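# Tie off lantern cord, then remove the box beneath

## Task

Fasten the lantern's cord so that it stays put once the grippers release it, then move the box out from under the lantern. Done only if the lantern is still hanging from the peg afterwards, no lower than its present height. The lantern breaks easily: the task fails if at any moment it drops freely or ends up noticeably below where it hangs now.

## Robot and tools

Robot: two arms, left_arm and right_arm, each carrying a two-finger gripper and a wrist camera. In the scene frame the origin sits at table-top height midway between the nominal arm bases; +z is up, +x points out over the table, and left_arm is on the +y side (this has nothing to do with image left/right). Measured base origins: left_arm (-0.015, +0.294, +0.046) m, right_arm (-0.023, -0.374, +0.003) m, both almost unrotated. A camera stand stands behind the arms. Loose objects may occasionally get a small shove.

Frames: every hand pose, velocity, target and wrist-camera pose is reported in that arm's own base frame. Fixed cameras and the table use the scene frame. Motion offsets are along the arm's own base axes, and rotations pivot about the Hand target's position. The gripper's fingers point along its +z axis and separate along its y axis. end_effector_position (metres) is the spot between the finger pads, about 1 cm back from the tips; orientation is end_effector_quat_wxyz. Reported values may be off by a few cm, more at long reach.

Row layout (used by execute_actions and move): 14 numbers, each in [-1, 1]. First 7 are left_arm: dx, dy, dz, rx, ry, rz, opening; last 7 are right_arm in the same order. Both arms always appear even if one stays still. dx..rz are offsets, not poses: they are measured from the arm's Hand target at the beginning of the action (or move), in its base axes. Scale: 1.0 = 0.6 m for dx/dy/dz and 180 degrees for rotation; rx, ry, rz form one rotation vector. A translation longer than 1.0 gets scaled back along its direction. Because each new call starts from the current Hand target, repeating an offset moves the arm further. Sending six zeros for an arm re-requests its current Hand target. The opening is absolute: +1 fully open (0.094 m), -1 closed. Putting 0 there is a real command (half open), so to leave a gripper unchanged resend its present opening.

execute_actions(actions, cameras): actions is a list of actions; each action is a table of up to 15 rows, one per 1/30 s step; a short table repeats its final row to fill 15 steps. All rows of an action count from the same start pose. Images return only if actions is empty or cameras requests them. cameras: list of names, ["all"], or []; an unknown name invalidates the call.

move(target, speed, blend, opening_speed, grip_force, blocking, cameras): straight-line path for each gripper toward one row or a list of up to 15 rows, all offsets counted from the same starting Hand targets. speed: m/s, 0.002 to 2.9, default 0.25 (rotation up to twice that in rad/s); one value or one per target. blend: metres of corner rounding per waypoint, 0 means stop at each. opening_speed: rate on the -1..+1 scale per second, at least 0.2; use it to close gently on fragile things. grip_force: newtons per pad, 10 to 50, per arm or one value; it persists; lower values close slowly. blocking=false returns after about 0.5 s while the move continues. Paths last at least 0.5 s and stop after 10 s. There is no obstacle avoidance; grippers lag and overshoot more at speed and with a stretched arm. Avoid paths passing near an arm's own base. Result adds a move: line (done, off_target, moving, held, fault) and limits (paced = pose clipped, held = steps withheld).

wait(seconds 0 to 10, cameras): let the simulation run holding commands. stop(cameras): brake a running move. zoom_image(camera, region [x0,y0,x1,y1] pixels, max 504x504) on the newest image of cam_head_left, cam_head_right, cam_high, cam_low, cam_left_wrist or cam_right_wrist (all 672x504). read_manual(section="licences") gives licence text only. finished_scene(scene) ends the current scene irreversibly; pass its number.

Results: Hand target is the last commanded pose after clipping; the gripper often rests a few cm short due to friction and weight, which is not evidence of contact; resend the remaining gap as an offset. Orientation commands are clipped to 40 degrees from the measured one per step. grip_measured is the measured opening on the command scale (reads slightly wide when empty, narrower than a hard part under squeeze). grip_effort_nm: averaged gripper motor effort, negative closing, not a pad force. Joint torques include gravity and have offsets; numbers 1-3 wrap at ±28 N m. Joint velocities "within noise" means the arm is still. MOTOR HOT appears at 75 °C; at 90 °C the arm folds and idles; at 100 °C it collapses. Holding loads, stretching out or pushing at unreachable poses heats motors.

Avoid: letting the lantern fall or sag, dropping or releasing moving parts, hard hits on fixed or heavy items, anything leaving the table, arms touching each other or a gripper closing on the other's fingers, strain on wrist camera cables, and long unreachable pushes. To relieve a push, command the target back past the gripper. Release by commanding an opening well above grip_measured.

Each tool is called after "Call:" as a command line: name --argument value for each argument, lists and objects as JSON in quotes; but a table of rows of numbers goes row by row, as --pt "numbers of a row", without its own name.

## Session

Call:
execute_actions --actions '[]' --cameras '["cam_high", "cam_low", "cam_left_wrist", "cam_right_wrist"]'

Scene clock: 0.00 s.
left_arm: end_effector_position=(+0.3163, -0.1467, +0.1690) grip_measured=+1.000 grip_effort_nm=n/a end_effector_quat_wxyz=(+0.617, +0.106, +0.775, -0.089) | right_arm: end_effector_position=(+0.2842, -0.0288, +0.2210) grip_measured=+1.000 grip_effort_nm=n/a end_effector_quat_wxyz=(+0.650, -0.046, +0.756, -0.061)
Joint positions: left_arm=[-0.594 1.045 0.303 0.506 -0.307 -0.08 0.094] | right_arm=[-0.223 0.49 0.31 0.029 -0.187 -0.182 0.094]
Joint velocities: within noise
Joint torques (N m): no reading
Heat: left arm: 30 °C; right arm: 27 °C.
Hand target: left_arm +0.3164, -0.1466, +0.1711; +0.618, +0.105, +0.774, -0.089 | right_arm +0.2837, -0.0286, +0.2268; +0.655, -0.046, +0.752, -0.062
Tool commands: left_gripper/opening=+1.0 right_gripper/opening=+1.0
Images, in order (width x height): cam_high 672x504, cam_low 672x504, cam_left_wrist 672x504, cam_right_wrist 672x504.

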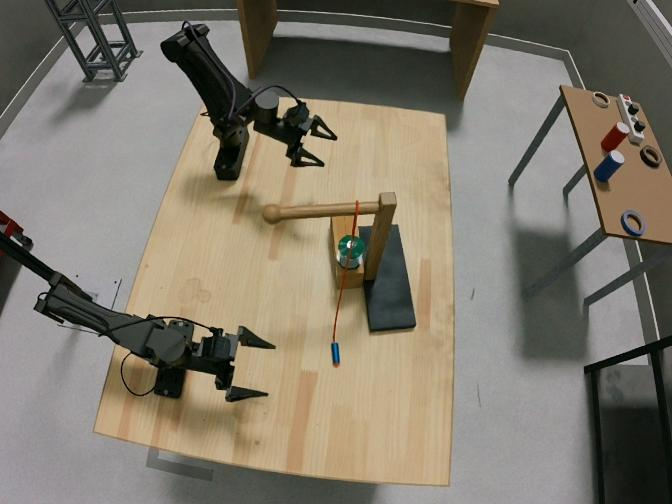

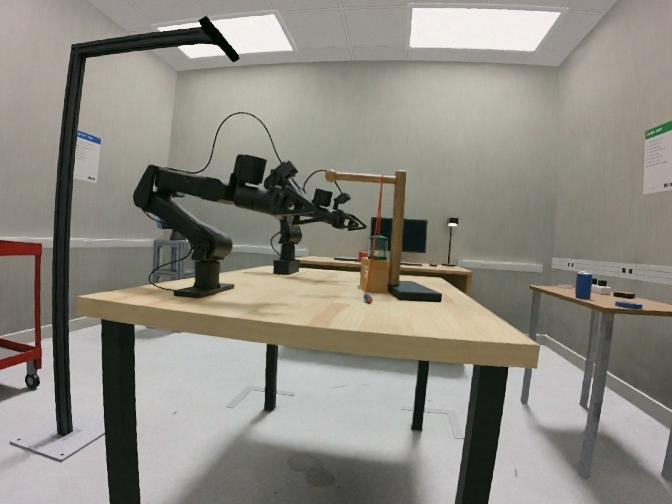

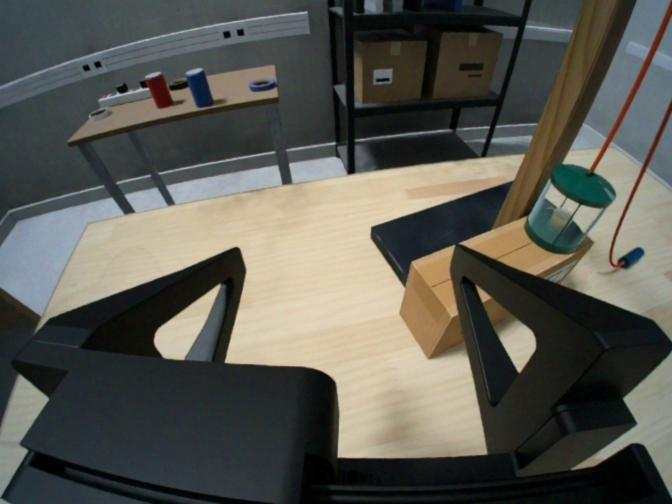

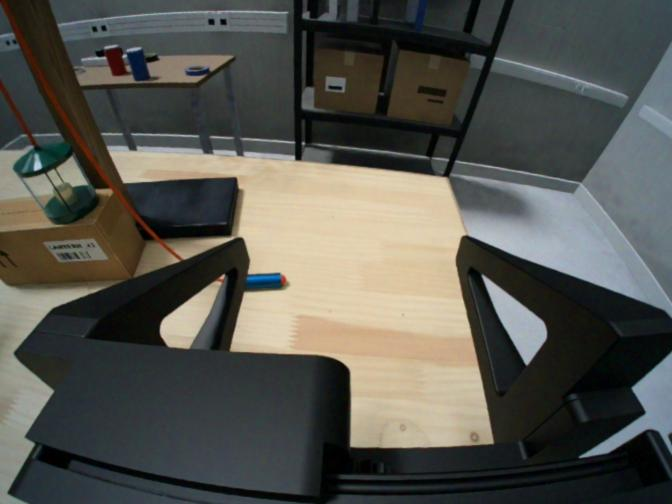

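Call:
zoom_image --camera "cam_high" --region '[250, 180, 430, 380]'

Call:
zoom_image --camera "cam_low" --region '[310, 150, 460, 310]'

Scaled by 2.520 from the camera's 672x504 image, which has a finer 960x720 frame.

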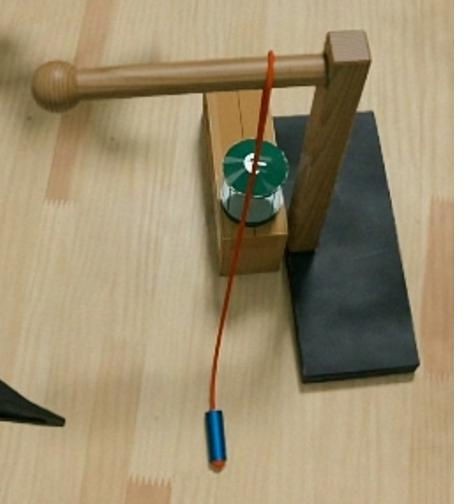

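Scaled by 3.150 from the camera's 672x504 image, which has a finer 960x720 frame.

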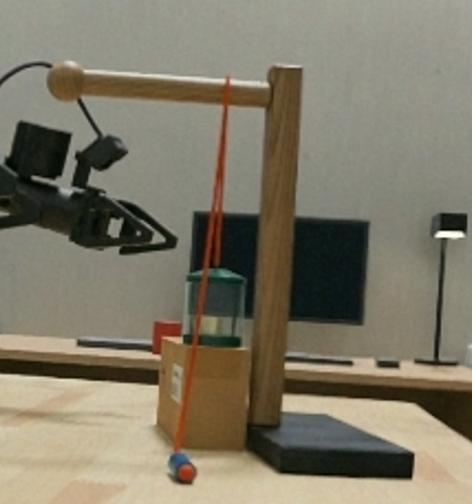

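Call:
move --target '[-0.0273, -0.1223, 0.1148, -0.0372, -0.0609, -0.1719, -0.1, 0.1688, 0.0643, -0.128, -0.1816, 0.2624, 0.4327, 0.2]' --speed 0.25 --cameras '["cam_left_wrist", "cam_right_wrist", "cam_high"]'

Scene clock: 88.70 s.
left_arm: end_effector_position=(+0.2960, -0.2179, +0.2270) grip_measured=-0.098 grip_effort_nm=-0.12 end_effector_quat_wxyz=(+0.635, +0.276, +0.664, -0.283) | right_arm: end_effector_position=(+0.3837, +0.0074, +0.1503) grip_measured=+0.201 grip_effort_nm=-0.06 end_effector_quat_wxyz=(-0.187, +0.669, -0.698, -0.171)
Joint positions: left_arm=[-0.473 1.097 0.369 0.693 0.34 -0.014 0.042] | right_arm=[-0.213 2.048 1.905 -1.509 -0.507 -1.763 0.056]
Joint torques (N m): left_arm=[0.65 -1.89 8.94 2.34 0.15 0.06] | right_arm=[0.28 -8.95 9.21 -0.3 -0.37 -0.09]
Heat: left arm: 35 °C; right arm: 34 °C.
Hand target: left_arm +0.3001, -0.2200, +0.2400; +0.647, +0.280, +0.650, -0.284 | right_arm +0.3850, +0.0100, +0.1501; -0.186, +0.671, -0.695, -0.180
Off the commanded pose: left_arm 0.014 m, 2 deg | right_arm 0.003 m, 1 deg.
move: off_target (left_arm)
Images, in order (width x height): cam_high 672x504, cam_left_wrist 672x504, cam_right_wrist 672x504.

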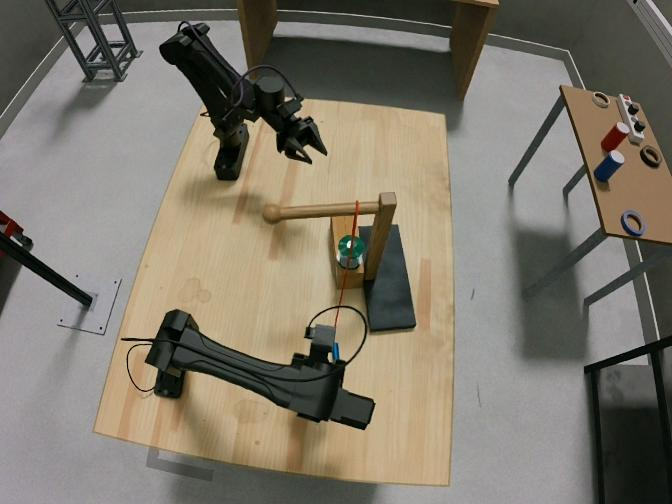

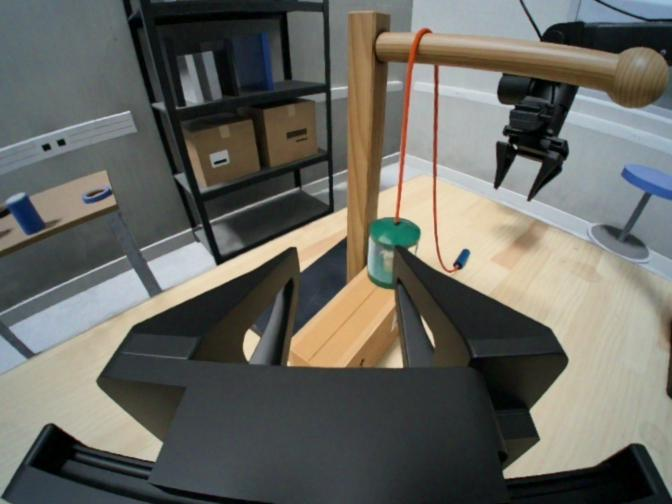

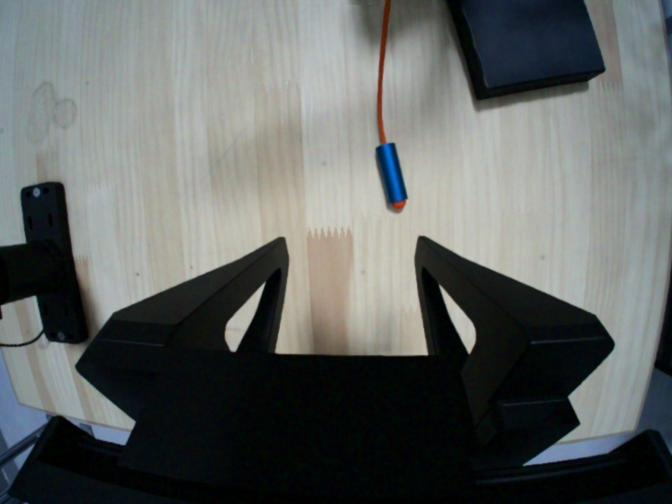

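Call:
execute_actions --actions '[]' --cameras '["cam_right_wrist", "cam_left_wrist", "cam_high"]'

Scene clock: 150.53 s.
left_arm: end_effector_position=(+0.2960, -0.2179, +0.2270) grip_measured=-0.098 grip_effort_nm=-0.12 end_effector_quat_wxyz=(+0.635, +0.276, +0.664, -0.283) | right_arm: end_effector_position=(+0.3836, +0.0074, +0.1503) grip_measured=+0.201 grip_effort_nm=-0.07 end_effector_quat_wxyz=(-0.187, +0.670, -0.698, -0.171)
Joint positions: left_arm=[-0.473 1.097 0.369 0.693 0.34 -0.014 0.042] | right_arm=[-0.213 2.048 1.905 -1.51 -0.506 -1.764 0.056]
Joint velocities: within noise
Joint torques (N m): left_arm=[0.69 -1.92 8.91 2.33 0.14 0.05] | right_arm=[0.24 -8.98 9.28 -0.29 -0.4 -0.09]
Heat: left arm: 41 °C; right arm: 34 °C.
Hand target: left_arm +0.3001, -0.2199, +0.2400; +0.647, +0.280, +0.650, -0.284 | right_arm +0.3850, +0.0100, +0.1501; -0.186, +0.671, -0.695, -0.180
Tool commands: left_gripper/opening=-0.1 right_gripper/opening=+0.2
Off the commanded pose: left_arm 0.014 m, 2 deg | right_arm 0.003 m, 1 deg.
Images, in order (width x height): cam_high 672x504, cam_left_wrist 672x504, cam_right_wrist 672x504.

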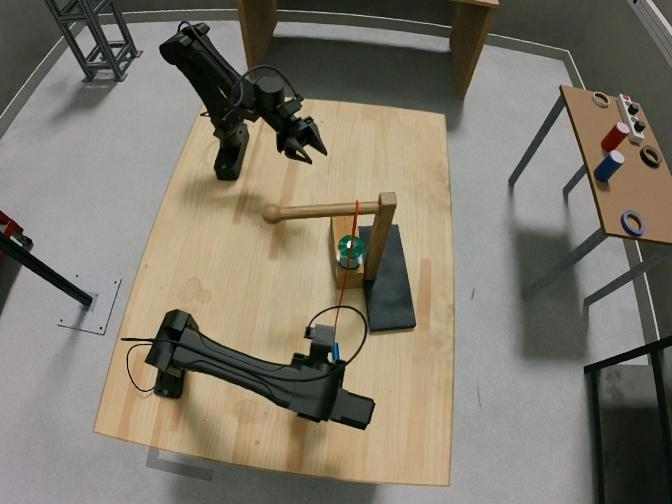

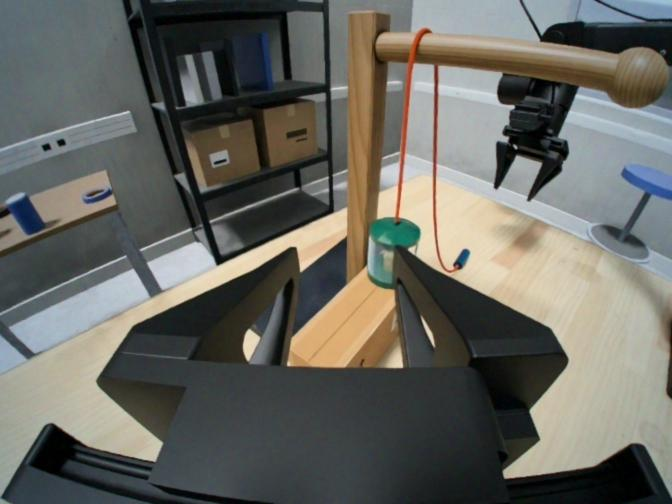

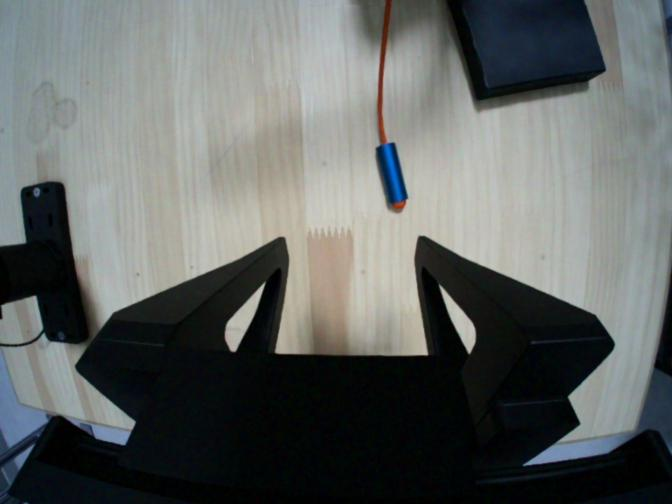

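Call:
move --target '[0,0,0,0,0,0,-0.1,0.0617,0.0358,-0.1252,-0.0556,-0.0031,0.0554,0.2]' --speed 0.2 --cameras '["cam_right_wrist"]'

Scene clock: 293.57 s.
left_arm: end_effector_position=(+0.2960, -0.2179, +0.2271) grip_measured=-0.098 grip_effort_nm=-0.12 end_effector_quat_wxyz=(+0.635, +0.276, +0.663, -0.283) | right_arm: end_effector_position=(+0.4143, +0.0308, +0.0764) grip_measured=+0.201 grip_effort_nm=-0.07 end_effector_quat_wxyz=(-0.107, +0.740, -0.650, -0.135)
Joint positions: left_arm=[-0.473 1.097 0.369 0.693 0.34 -0.014 0.042] | right_arm=[-0.071 2.226 1.939 -1.373 -0.335 -1.787 0.056]
Joint torques (N m): left_arm=[0.64 -1.88 8.94 2.34 0.15 0.04] | right_arm=[0.01 -10.7 9.25 -0.01 -0.29 -0.09]
Heat: left arm: 44 °C; right arm: 36 °C.
Hand target: left_arm +0.3001, -0.2199, +0.2401; +0.647, +0.280, +0.650, -0.284 | right_arm +0.4220, +0.0315, +0.0748; -0.114, +0.743, -0.646, -0.131
Off the commanded pose: left_arm 0.014 m, 2 deg | right_arm 0.008 m, 1 deg.
move: off_target (left_arm)
Images, in order (width x height): cam_right_wrist 672x504.

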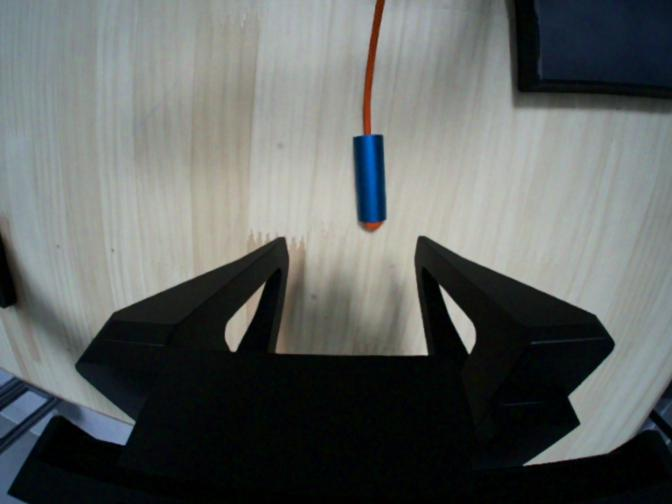

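Call:
move --pt "0 0 0 0 0 0 -0.1 0.015 0.0108 -0.103 0 0 0 0.2" --pt "0 0 0 0 0 0 -0.1 0.015 0.0108 -0.103 0 0 0 -0.72" --speed 0.15 --grip_force '[50,35]' --cameras '["cam_right_wrist"]'

Scene clock: 333.73 s.
left_arm: end_effector_position=(+0.2960, -0.2179, +0.2271) grip_measured=-0.098 grip_effort_nm=-0.12 end_effector_quat_wxyz=(+0.635, +0.276, +0.663, -0.283) | right_arm: end_effector_position=(+0.4328, +0.0355, +0.0207) grip_measured=-0.717 grip_effort_nm=-0.17 end_effector_quat_wxyz=(-0.120, +0.744, -0.645, -0.126)
Joint positions: left_arm=[-0.473 1.097 0.369 0.693 0.34 -0.014 0.042] | right_arm=[-0.062 2.306 1.849 -1.17 -0.345 -1.784 0.013]
Joint torques (N m): left_arm=[0.59 -1.87 8.96 2.33 0.13 0.06] | right_arm=[0.53 -11.54 6.39 0.03 -0.17 0.04]
Heat: left arm: 44 °C; right arm: 36 °C.
Hand target: left_arm +0.3001, -0.2199, +0.2401; +0.647, +0.280, +0.650, -0.284 | right_arm +0.4310, +0.0380, +0.0130; -0.114, +0.743, -0.646, -0.131
Off the commanded pose: left_arm 0.014 m, 2 deg | right_arm 0.008 m, 1 deg.
grip_force (N): 50, 35
move: off_target (left_arm)
Images, in order (width x height): cam_right_wrist 672x504.

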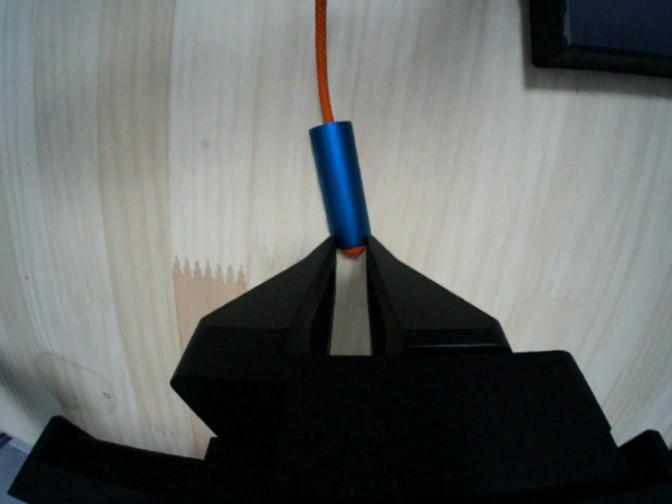

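Call:
move --pt "0 0 0 0 0 0 -0.1 0 0 0 0 0 0 0.0" --pt "0 0 0 0 0 0 -0.1 -0.008 0.0295 -0.008 0 0 0 0.0" --pt "0 0 0 0 0 0 -0.1 -0.008 0.0295 -0.008 0 0 0 -0.72" --speed 0.1 --cameras '["cam_right_wrist"]'

Scene clock: 357.47 s.
left_arm: end_effector_position=(+0.2960, -0.2179, +0.2271) grip_measured=-0.098 grip_effort_nm=-0.12 end_effector_quat_wxyz=(+0.635, +0.276, +0.663, -0.283) | right_arm: end_effector_position=(+0.4344, +0.0508, +0.0111) grip_measured=-0.642 grip_effort_nm=-0.70 end_effector_quat_wxyz=(-0.120, +0.745, -0.646, -0.120)
Joint positions: left_arm=[-0.473 1.097 0.369 0.693 0.34 -0.014 0.042] | right_arm=[-0.023 2.306 1.812 -1.11 -0.339 -1.742 0.017]
Joint torques (N m): left_arm=[0.66 -1.89 8.92 2.34 0.15 0.05] | right_arm=[0.75 -13.38 4.7 -0.04 -0.27 0.08]
Heat: left arm: 45 °C; right arm: 36 °C.
Hand target: left_arm +0.3001, -0.2199, +0.2401; +0.647, +0.280, +0.650, -0.284 | right_arm +0.4262, +0.0558, +0.0082; -0.114, +0.743, -0.646, -0.131
Off the commanded pose: left_arm 0.014 m, 2 deg | right_arm 0.010 m, 2 deg.
grip_force (N): 50, 35
move: off_target (left_arm)
Images, in order (width x height): cam_right_wrist 672x504.

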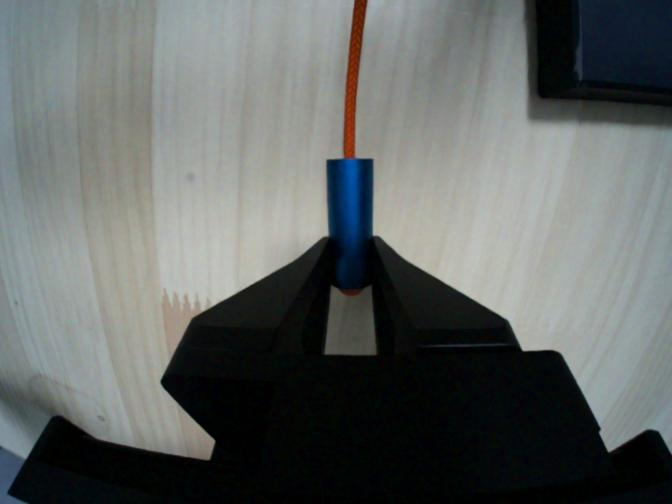

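Call:
move --pt "0 0 0 0 0 0 -0.1 0 0 0 0 0 0 -0.42" --pt "0 0 0 0 0 0 -0.1 0.003 -0.03 0 0 0 0 -0.42" --pt "0 0 0 0 0 0 -0.1 0.003 -0.03 0 0 0 0 -0.74" --speed 0.1 --cameras '["cam_right_wrist"]'

Scene clock: 431.97 s.
left_arm: end_effector_position=(+0.2960, -0.2179, +0.2271) grip_measured=-0.098 grip_effort_nm=-0.12 end_effector_quat_wxyz=(+0.635, +0.276, +0.663, -0.283) | right_arm: end_effector_position=(+0.4332, +0.0405, +0.0111) grip_measured=-0.648 grip_effort_nm=-0.71 end_effector_quat_wxyz=(-0.122, +0.745, -0.644, -0.121)
Joint positions: left_arm=[-0.473 1.097 0.369 0.693 0.34 -0.014 0.042] | right_arm=[-0.049 2.306 1.81 -1.118 -0.344 -1.772 0.017]
Joint torques (N m): left_arm=[0.68 -1.91 8.95 2.35 0.14 0.06] | right_arm=[-0.62 -12.14 6.93 -0.2 -0.19 -0.08]
Heat: left arm: 46 °C; right arm: 41 °C.
Hand target: left_arm +0.3001, -0.2199, +0.2401; +0.647, +0.280, +0.650, -0.284 | right_arm +0.4280, +0.0378, +0.0082; -0.114, +0.743, -0.646, -0.131
Off the commanded pose: left_arm 0.014 m, 2 deg | right_arm 0.007 m, 2 deg.
grip_force (N): 50, 35
move: off_target (left_arm)
Images, in order (width x height): cam_right_wrist 672x504.

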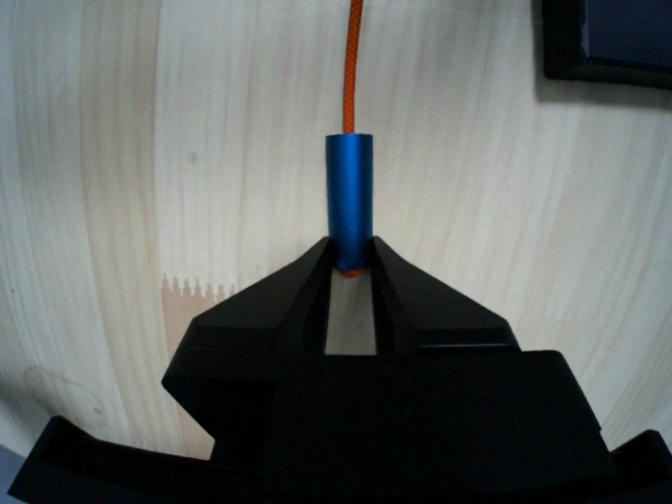

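Call:
move --pt "0 0 0 0 0 0 -0.1 -0.0467 0.087 0.2197 0.2491 0.0218 -0.0315 -0.74" --pt "0 0 0 0 0 0 -0.1 -0.105 0.2203 0.3447 0.3887 0.0204 -0.0483 -0.74" --speed 0.2 --blend '[0.03,0]' --cameras '["cam_left_wrist", "cam_right_wrist"]'

Scene clock: 454.33 s.
left_arm: end_effector_position=(+0.2960, -0.2179, +0.2271) grip_measured=-0.098 grip_effort_nm=-0.12 end_effector_quat_wxyz=(+0.635, +0.276, +0.663, -0.283) | right_arm: end_effector_position=(+0.3672, +0.1691, +0.1989) grip_measured=-0.650 grip_effort_nm=-0.75 end_effector_quat_wxyz=(+0.489, -0.497, +0.518, +0.495)
Joint positions: left_arm=[-0.473 1.097 0.369 0.693 0.34 -0.014 0.042] | right_arm=[-0.033 2.129 1.578 -1.542 -1.534 -2.067 0.016]
Joint torques (N m): left_arm=[0.61 -1.85 8.95 2.34 0.14 0.05] | right_arm=[0.16 -14.42 5.2 -0.65 -0.88 -0.06]
Heat: left arm: 46 °C; right arm: 42 °C.
Hand target: left_arm +0.3001, -0.2199, +0.2401; +0.647, +0.280, +0.650, -0.284 | right_arm +0.3650, +0.1700, +0.2151; +0.509, -0.491, +0.508, +0.491
Off the commanded pose: left_arm 0.014 m, 2 deg | right_arm 0.016 m, 3 deg.
joint sent to its limit (right arm) — joint 5 (wrist yaw), lower limit. The joint targets still meet the commanded pose.
grip_force (N): 50, 35
move: off_target (left_arm, right_arm)
Images, in order (width x height): cam_left_wrist 672x504, cam_right_wrist 672x504.

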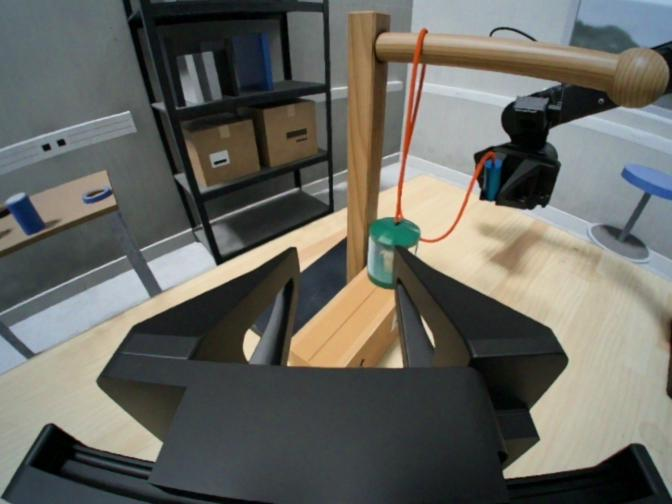

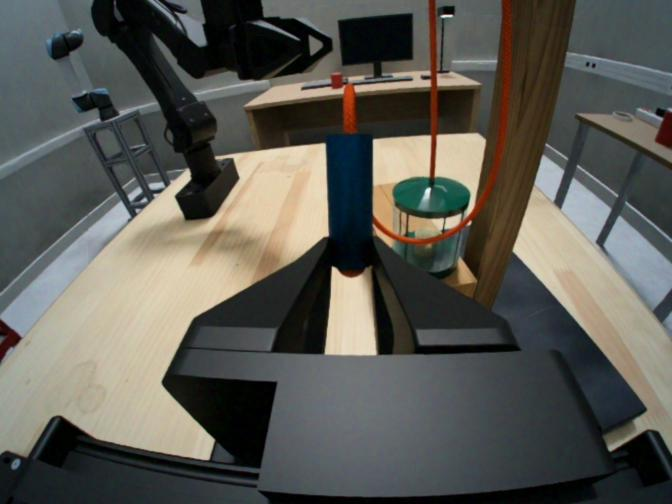

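Call:
move --target '[-0.0452,-0.2085,-0.0452,0.0812,0.0758,0,-0.1,-0.0133,0.1583,0,0,0,0,-0.74]' --speed 0.15 --cameras '["cam_left_wrist", "cam_right_wrist"]'

Scene clock: 505.63 s.
left_arm: end_effector_position=(+0.2695, -0.3416, +0.2107) grip_measured=-0.098 grip_effort_nm=-0.12 end_effector_quat_wxyz=(+0.527, +0.327, +0.749, -0.234) | right_arm: end_effector_position=(+0.3616, +0.2651, +0.1976) grip_measured=-0.650 grip_effort_nm=-0.75 end_effector_quat_wxyz=(-0.426, +0.552, -0.461, -0.549)
Joint positions: left_arm=[-0.954 1.345 0.778 0.222 -0.118 -0.048 0.042] | right_arm=[0.217 2.145 1.64 -1.02 -1.535 -1.489 0.016]
Joint torques (N m): left_arm=[-0.16 -4.03 9.47 1.93 -0.13 -0.1] | right_arm=[0.02 -15.54 5.76 0.32 -0.93 0.02]
Heat: left arm: 47 °C; right arm: 53 °C.
Hand target: left_arm +0.2729, -0.3452, +0.2130; +0.525, +0.324, +0.753, -0.231 | right_arm +0.3571, +0.2648, +0.2151; -0.509, +0.491, -0.508, -0.491
Off the commanded pose: left_arm 0.005 m, 1 deg | right_arm 0.018 m, 15 deg.
grip_force (N): 50, 35
move: off_target (right_arm)
Images, in order (width x height): cam_left_wrist 672x504, cam_right_wrist 672x504.

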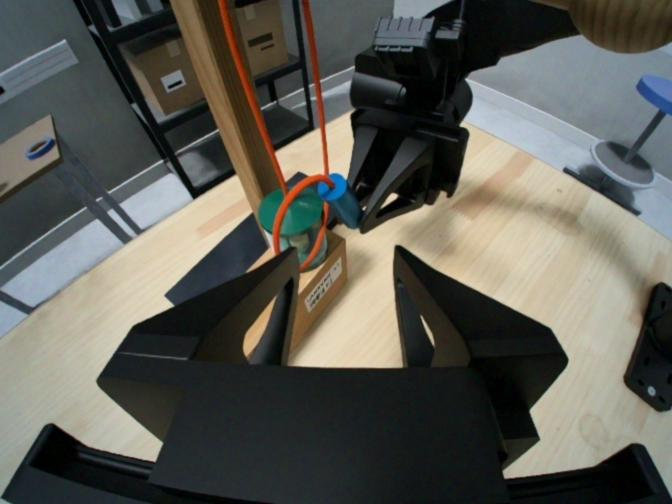

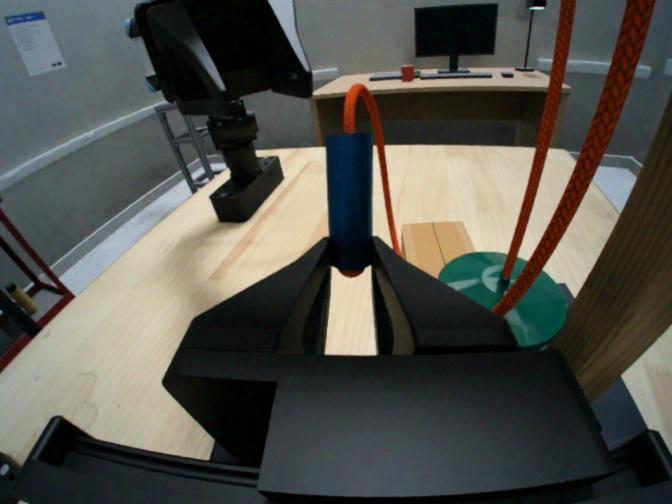

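Call:
zoom_image --camera "cam_left_wrist" --region '[240, 130, 440, 280]'

Scaled by 2.520 from the camera's 672x504 image, which has a finer 960x720 frame.

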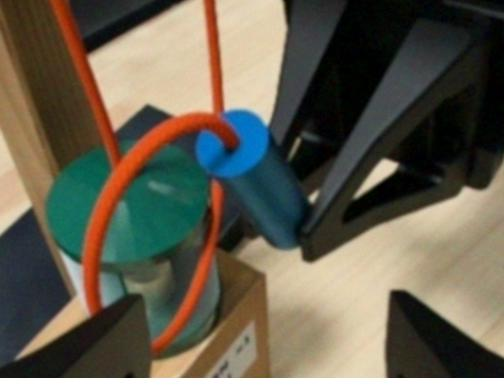

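Call:
move --pt "0.0923 -0.0885 -0.0438 0 0 0 -0.1 0 0 0 0 0 0 -0.74" --pt "0.0923 -0.0885 -0.0438 0 0 0 -0.72 0 0 0 0 0 0 -0.74" --speed 0.12 --grip_force 35 --cameras '["cam_left_wrist", "cam_right_wrist"]'

Scene clock: 580.50 s.
left_arm: end_effector_position=(+0.3199, -0.3949, +0.1832) grip_measured=-0.609 grip_effort_nm=-0.74 end_effector_quat_wxyz=(+0.515, +0.324, +0.757, -0.238) | right_arm: end_effector_position=(+0.3621, +0.2652, +0.1977) grip_measured=-0.650 grip_effort_nm=-0.75 end_effector_quat_wxyz=(-0.439, +0.564, -0.448, -0.538)
Joint positions: left_arm=[-0.919 1.672 0.986 0.321 -0.075 -0.058 0.018] | right_arm=[0.217 2.145 1.64 -1.013 -1.535 -1.532 0.016]
Joint torques (N m): left_arm=[0.46 -6.57 8.99 2.27 -0.16 0.17] | right_arm=[0.03 -14.8 6.84 -0.05 -0.9 0.23]
Heat: left arm: 50 °C; right arm: 54 °C.
Hand target: left_arm +0.3284, -0.3981, +0.1866; +0.525, +0.324, +0.753, -0.230 | right_arm +0.3570, +0.2645, +0.2147; -0.441, +0.553, -0.446, -0.549 (not the last commanded pose)
Off the commanded pose: left_arm 0.010 m, 2 deg | right_arm 0.018 m, 14 deg.
grip_force (N): 35, 35
move: off_target (right_arm); target 2's new opening was sent with left_arm's hand 0.011 m and 1 deg from that target
Images, in order (width x height): cam_left_wrist 672x504, cam_right_wrist 672x504.

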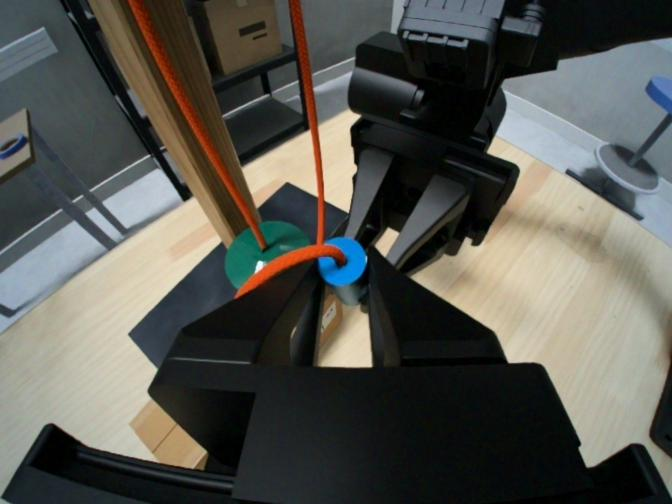

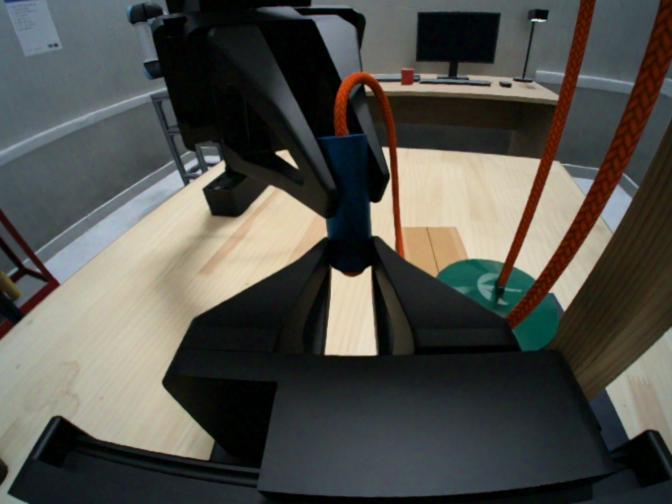

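Call:
move --pt "-0.0142 0.0053 -0.0057 0 0 0 -0.72 0 0 -0.0333 0 0 0 -0.25" --pt "-0.0142 0.0053 -0.0057 0 0 0 -0.72 0.0463 -0.2118 -0.0333 0 0 0 -0.25" --pt "-0.0557 0.0885 0.139 0 0 0 -0.72 -0.02 -0.324 0.2083 0 0 -0.189 -0.25" --pt "-0.0473 0.0635 0.3723 0 0 0 -0.72 -0.02 -0.324 0.2083 0 0 -0.189 -0.25" --pt "0.016 -0.1232 0.3723 0 0 0 -0.72 -0.02 -0.324 0.2083 0 0 -0.189 -0.25" --speed '[0.15,0.15,0.2,0.2,0.2]' --blend '[0,0.02,0.03,0.03,0]' --cameras '["cam_left_wrist", "cam_right_wrist", "cam_low"]'

Scene clock: 669.80 s.
left_arm: end_effector_position=(+0.3340, -0.4674, +0.4192) grip_measured=-0.623 grip_effort_nm=-0.75 end_effector_quat_wxyz=(+0.532, +0.326, +0.745, -0.237) | right_arm: end_effector_position=(+0.3505, +0.0694, +0.3312) grip_measured=-0.251 grip_effort_nm=0.08 end_effector_quat_wxyz=(+0.563, -0.408, +0.592, +0.408)
Joint positions: left_arm=[-1.003 2.003 2.36 -0.69 -0.162 -0.063 0.018] | right_arm=[-0.337 1.682 1.545 -1.332 -1.538 -1.445 0.035]
Joint torques (N m): left_arm=[-0.17 -8.47 8.32 1.96 -0.15 -0.1] | right_arm=[-0.4 -10.3 5.91 0.38 -0.86 0.03]
Heat: left arm: 49 °C; right arm: 54 °C.
Hand target: left_arm +0.3378, -0.4721, +0.4101; +0.525, +0.324, +0.753, -0.231 | right_arm +0.3450, +0.0702, +0.3397; +0.582, -0.399, +0.588, +0.396
Off the commanded pose: left_arm 0.011 m, 1 deg | right_arm 0.010 m, 3 deg.
grip_force (N): 35, 35
move: off_target (left_arm, right_arm)
Images, in order (width x height): cam_low 672x504, cam_left_wrist 672x504, cam_right_wrist 672x504.

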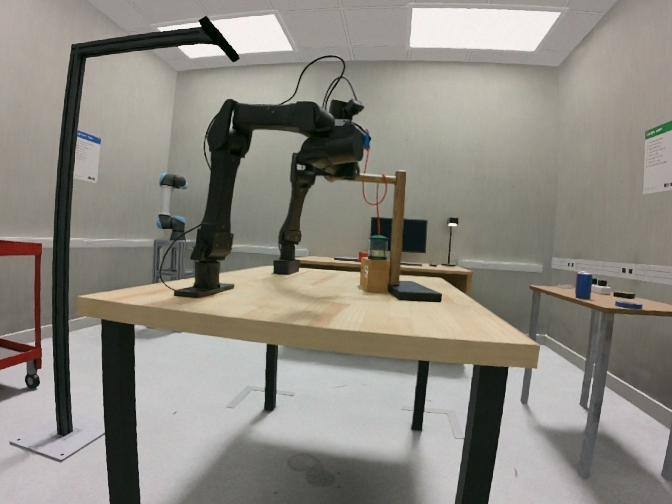

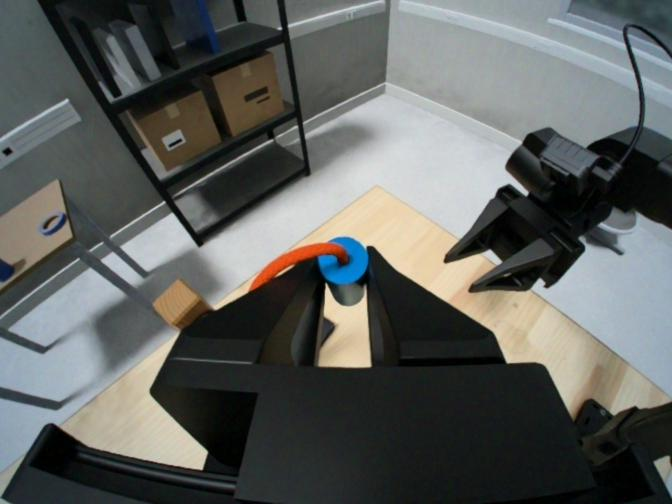

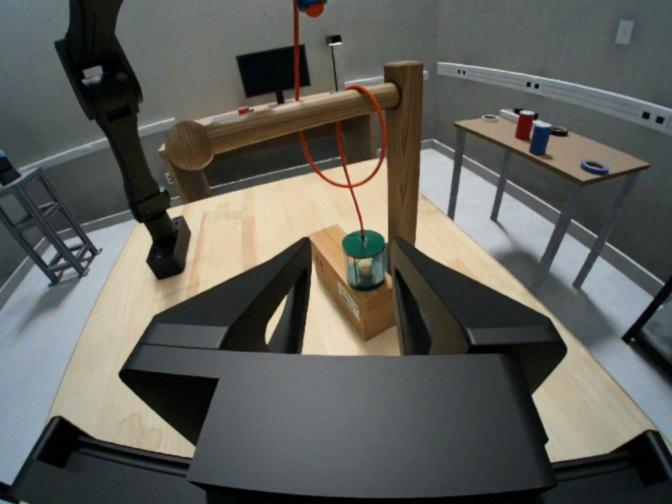

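Call:
move --target '[0.007,-0.0248,-0.0968,0,0,0,-0.72,-0.0125,0.0313,0.0838,0,0,0,-0.1]' --speed 0.15 --cameras '["cam_left_wrist", "cam_right_wrist"]'

Scene clock: 707.67 s.
left_arm: end_effector_position=(+0.3462, -0.4916, +0.3322) grip_measured=-0.624 grip_effort_nm=-0.75 end_effector_quat_wxyz=(+0.508, +0.335, +0.762, -0.221) | right_arm: end_effector_position=(+0.3447, +0.0844, +0.3842) grip_measured=-0.101 grip_effort_nm=0.08 end_effector_quat_wxyz=(+0.555, -0.418, +0.592, +0.409)
Joint positions: left_arm=[-1.01 2.001 2.046 -0.447 -0.172 -0.068 0.018] | right_arm=[-0.295 1.595 1.648 -1.14 -1.515 -1.066 0.042]
Joint torques (N m): left_arm=[-0.42 -14.53 5.9 2.4 -0.16 -0.11] | right_arm=[0.46 -9.48 6.05 0.85 -0.68 0.05]
Heat: left arm: 49 °C; right arm: 49 °C.
Hand target: left_arm +0.3421, -0.4869, +0.3519; +0.525, +0.324, +0.753, -0.230 | right_arm +0.3375, +0.0890, +0.3899; +0.582, -0.399, +0.588, +0.396
Off the commanded pose: left_arm 0.021 m, 3 deg | right_arm 0.010 m, 4 deg.
grip_force (N): 35, 35
move: off_target (left_arm, right_arm)
Images, in order (width x height): cam_left_wrist 672x504, cam_right_wrist 672x504.

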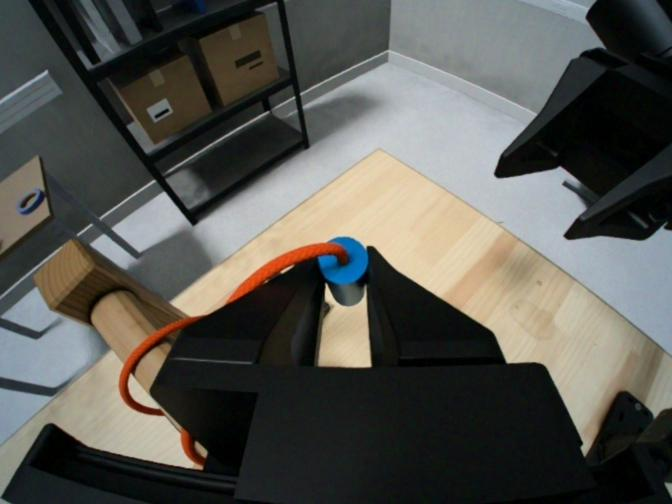

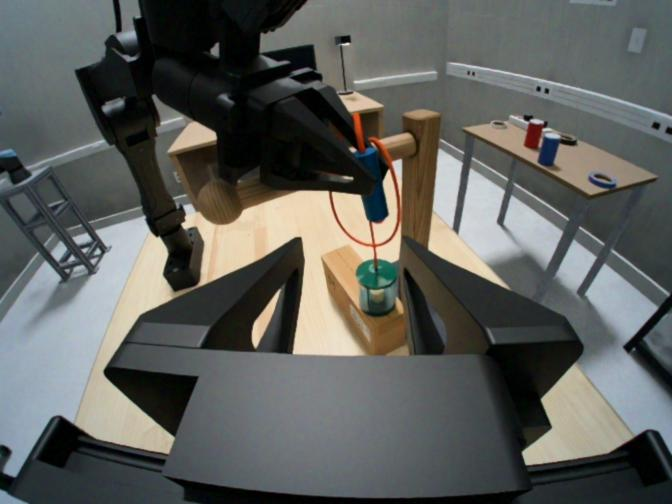

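Call:
zoom_image --camera "cam_right_wrist" --region '[290, 100, 450, 240]'

Scaled by 3.150 from the camera's 672x504 image, which has a finer 960x720 frame.

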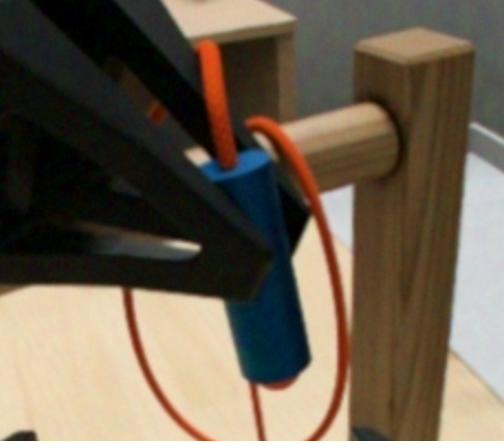

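Call:
move --target '[0,0,0,0,0,0,-0.72,0.0525,0.0567,-0.0982,0,0,0,-0.1]' --speed 0.15 --cameras '["cam_right_wrist"]'

Scene clock: 790.43 s.
left_arm: end_effector_position=(+0.3462, -0.4916, +0.3323) grip_measured=-0.624 grip_effort_nm=-0.75 end_effector_quat_wxyz=(+0.508, +0.335, +0.762, -0.221) | right_arm: end_effector_position=(+0.3747, +0.1198, +0.3265) grip_measured=-0.101 grip_effort_nm=0.08 end_effector_quat_wxyz=(+0.576, -0.395, +0.593, +0.400)
Joint positions: left_arm=[-1.01 2.001 2.046 -0.447 -0.172 -0.068 0.018] | right_arm=[-0.157 1.472 1.046 0.35 -1.35 -0.055 0.042]
Joint torques (N m): left_arm=[-0.42 -14.54 5.9 2.4 -0.15 -0.11] | right_arm=[0.54 -8.76 6.8 1.49 0.03 0.03]
Heat: left arm: 61 °C; right arm: 46 °C.
Hand target: left_arm +0.3422, -0.4869, +0.3519; +0.525, +0.324, +0.753, -0.230 | right_arm +0.3690, +0.1230, +0.3310; +0.582, -0.399, +0.588, +0.396
Off the commanded pose: left_arm 0.021 m, 3 deg | right_arm 0.008 m, 1 deg.
grip_force (N): 35, 35
move: off_target (left_arm)
Images, in order (width x height): cam_right_wrist 672x504.

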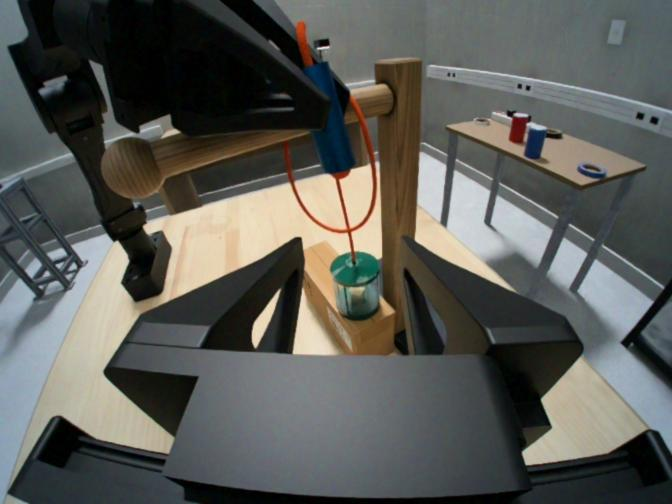

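Call:
move --target '[0,0,0,0,0,0,-0.72,0.0157,0.0747,0.0292,0,0,0,-0.1]' --speed 0.12 --cameras '["cam_right_wrist"]'

Scene clock: 824.37 s.
left_arm: end_effector_position=(+0.3462, -0.4916, +0.3323) grip_measured=-0.624 grip_effort_nm=-0.75 end_effector_quat_wxyz=(+0.508, +0.335, +0.762, -0.221) | right_arm: end_effector_position=(+0.3789, +0.1670, +0.3349) grip_measured=-0.101 grip_effort_nm=0.08 end_effector_quat_wxyz=(+0.575, -0.396, +0.593, +0.401)
Joint positions: left_arm=[-1.01 2.001 2.046 -0.447 -0.172 -0.068 0.018] | right_arm=[-0.006 1.472 1.073 0.35 -1.204 -0.024 0.042]
Joint torques (N m): left_arm=[-0.42 -14.45 5.91 2.39 -0.15 -0.09] | right_arm=[0.27 -7.64 11.18 1.28 0.07 0.04]
Heat: left arm: 64 °C; right arm: 43 °C.
Hand target: left_arm +0.3422, -0.4869, +0.3519; +0.525, +0.324, +0.753, -0.230 | right_arm +0.3785, +0.1677, +0.3484; +0.582, -0.399, +0.588, +0.396
Off the commanded pose: left_arm 0.021 m, 3 deg | right_arm 0.014 m, 1 deg.
grip_force (N): 35, 35
move: off_target (left_arm, right_arm)
Images, in order (width x height): cam_right_wrist 672x504.

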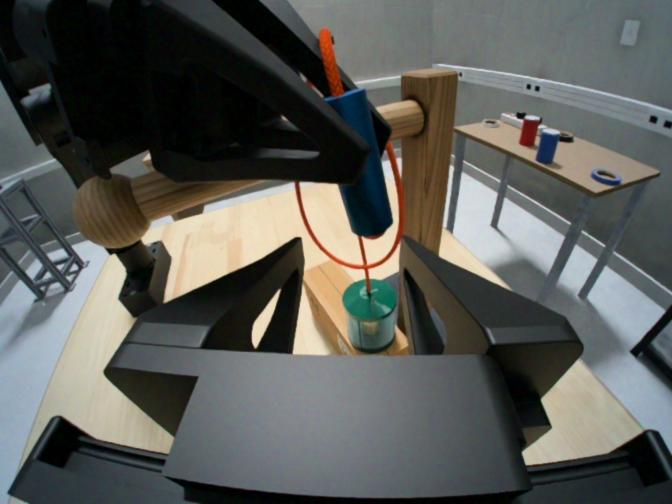

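Call:
move --pt "0 0 0 0 0 0 -0.72 0.0202 0.017 0.0152 0 0 0 -0.1" --pt "0 0 0 0 0 0 -0.72 0.0202 0.017 0.0152 0 0 0 -0.74" --speed 0.1 --cameras '["cam_right_wrist", "cam_left_wrist"]'

Scene clock: 859.27 s.
left_arm: end_effector_position=(+0.3453, -0.4923, +0.3323) grip_measured=-0.624 grip_effort_nm=-0.75 end_effector_quat_wxyz=(+0.507, +0.333, +0.763, -0.223) | right_arm: end_effector_position=(+0.3880, +0.1755, +0.3524) grip_measured=-0.611 grip_effort_nm=-0.74 end_effector_quat_wxyz=(+0.585, -0.399, +0.588, +0.391)
Joint positions: left_arm=[-1.012 2.001 2.046 -0.447 -0.172 -0.075 0.018] | right_arm=[0.023 1.492 1.148 0.321 -1.164 -0.029 0.018]
Joint torques (N m): left_arm=[-0.2 -14.54 5.94 2.42 -0.16 -0.04] | right_arm=[0.44 -5.78 11.17 1.27 -0.02 0.12]
Heat: left arm: 66 °C; right arm: 41 °C.
Hand target: left_arm +0.3421, -0.4870, +0.3519; +0.525, +0.324, +0.753, -0.230 | right_arm +0.3906, +0.1779, +0.3576; +0.582, -0.399, +0.588, +0.396
Off the commanded pose: left_arm 0.021 m, 3 deg | right_arm 0.006 m, 1 deg.
grip_force (N): 35, 35
move: off_target (left_arm)
Images, in order (width x height): cam_left_wrist 672x504, cam_right_wrist 672x504.

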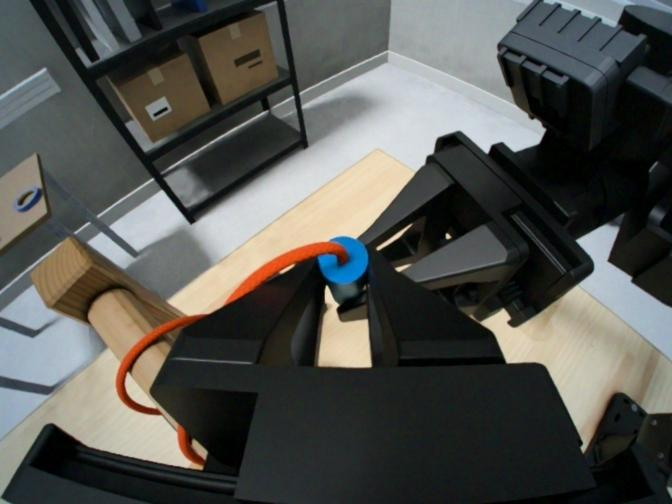

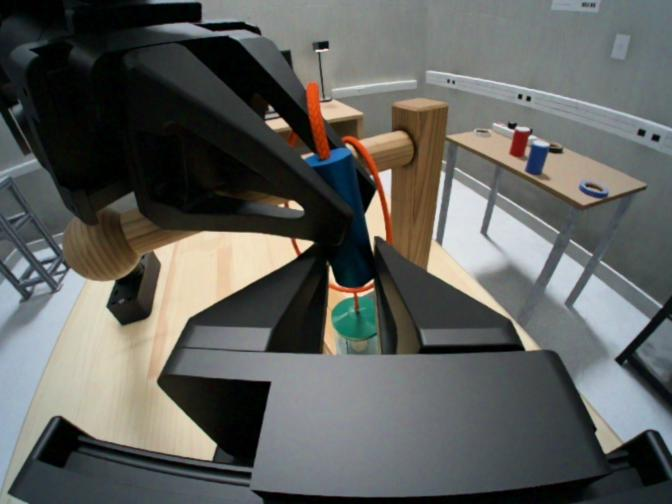

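Call:
move --pt "0 0 0 0 0 0 -0.35 0 0 0 0 0 0 -0.74" --pt "-0.096 0.1035 0.051 0 0 0 -0.35 0 0 0 0 0 0 -0.74" --pt "-0.1535 0.22 0.0552 0 0 0 -0.35 0.0157 -0.1298 -0.196 0 0 0 -0.74" --pt "-0.1152 0.2363 -0.2282 0 0 0 -0.35 0.0157 -0.2132 -0.4043 0 0 0 -0.74" --speed '[0.15,0.12,0.2,0.2]' --blend '[0,0.02,0.03,0]' --cameras '["cam_left_wrist", "cam_right_wrist"]'

Scene clock: 927.53 s.
left_arm: end_effector_position=(+0.2719, -0.3446, +0.2241) grip_measured=-0.352 grip_effort_nm=0.13 end_effector_quat_wxyz=(+0.528, +0.319, +0.752, -0.233) | right_arm: end_effector_position=(+0.4032, +0.0499, +0.1188) grip_measured=-0.645 grip_effort_nm=-0.75 end_effector_quat_wxyz=(+0.582, -0.398, +0.593, +0.390)
Joint positions: left_arm=[-0.961 1.345 0.831 0.171 -0.136 -0.063 0.03] | right_arm=[-0.339 2.051 0.863 0.818 -1.517 -0.37 0.017]
Joint torques (N m): left_arm=[0.53 -4.26 5.96 2.36 0.06 0.06] | right_arm=[-0.21 -8.38 5.07 1.37 -0.44 -0.05]
Heat: left arm: 68 °C; right arm: 38 °C.
Hand target: left_arm +0.2730, -0.3451, +0.2151; +0.525, +0.324, +0.753, -0.230 | right_arm +0.4001, +0.0500, +0.1151; +0.582, -0.399, +0.588, +0.396
Off the commanded pose: left_arm 0.009 m, 1 deg | right_arm 0.005 m, 1 deg.
grip_force (N): 35, 35
move: done
Images, in order (width x height): cam_left_wrist 672x504, cam_right_wrist 672x504.

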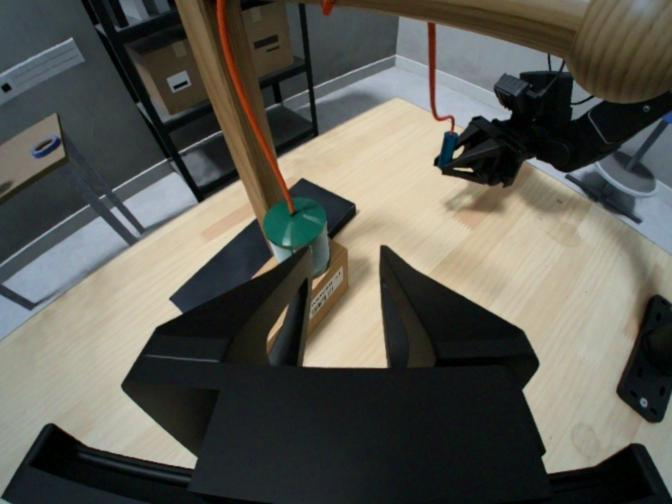

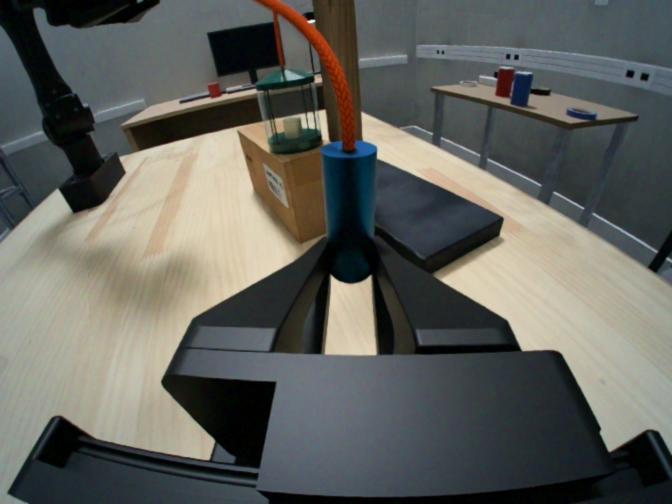

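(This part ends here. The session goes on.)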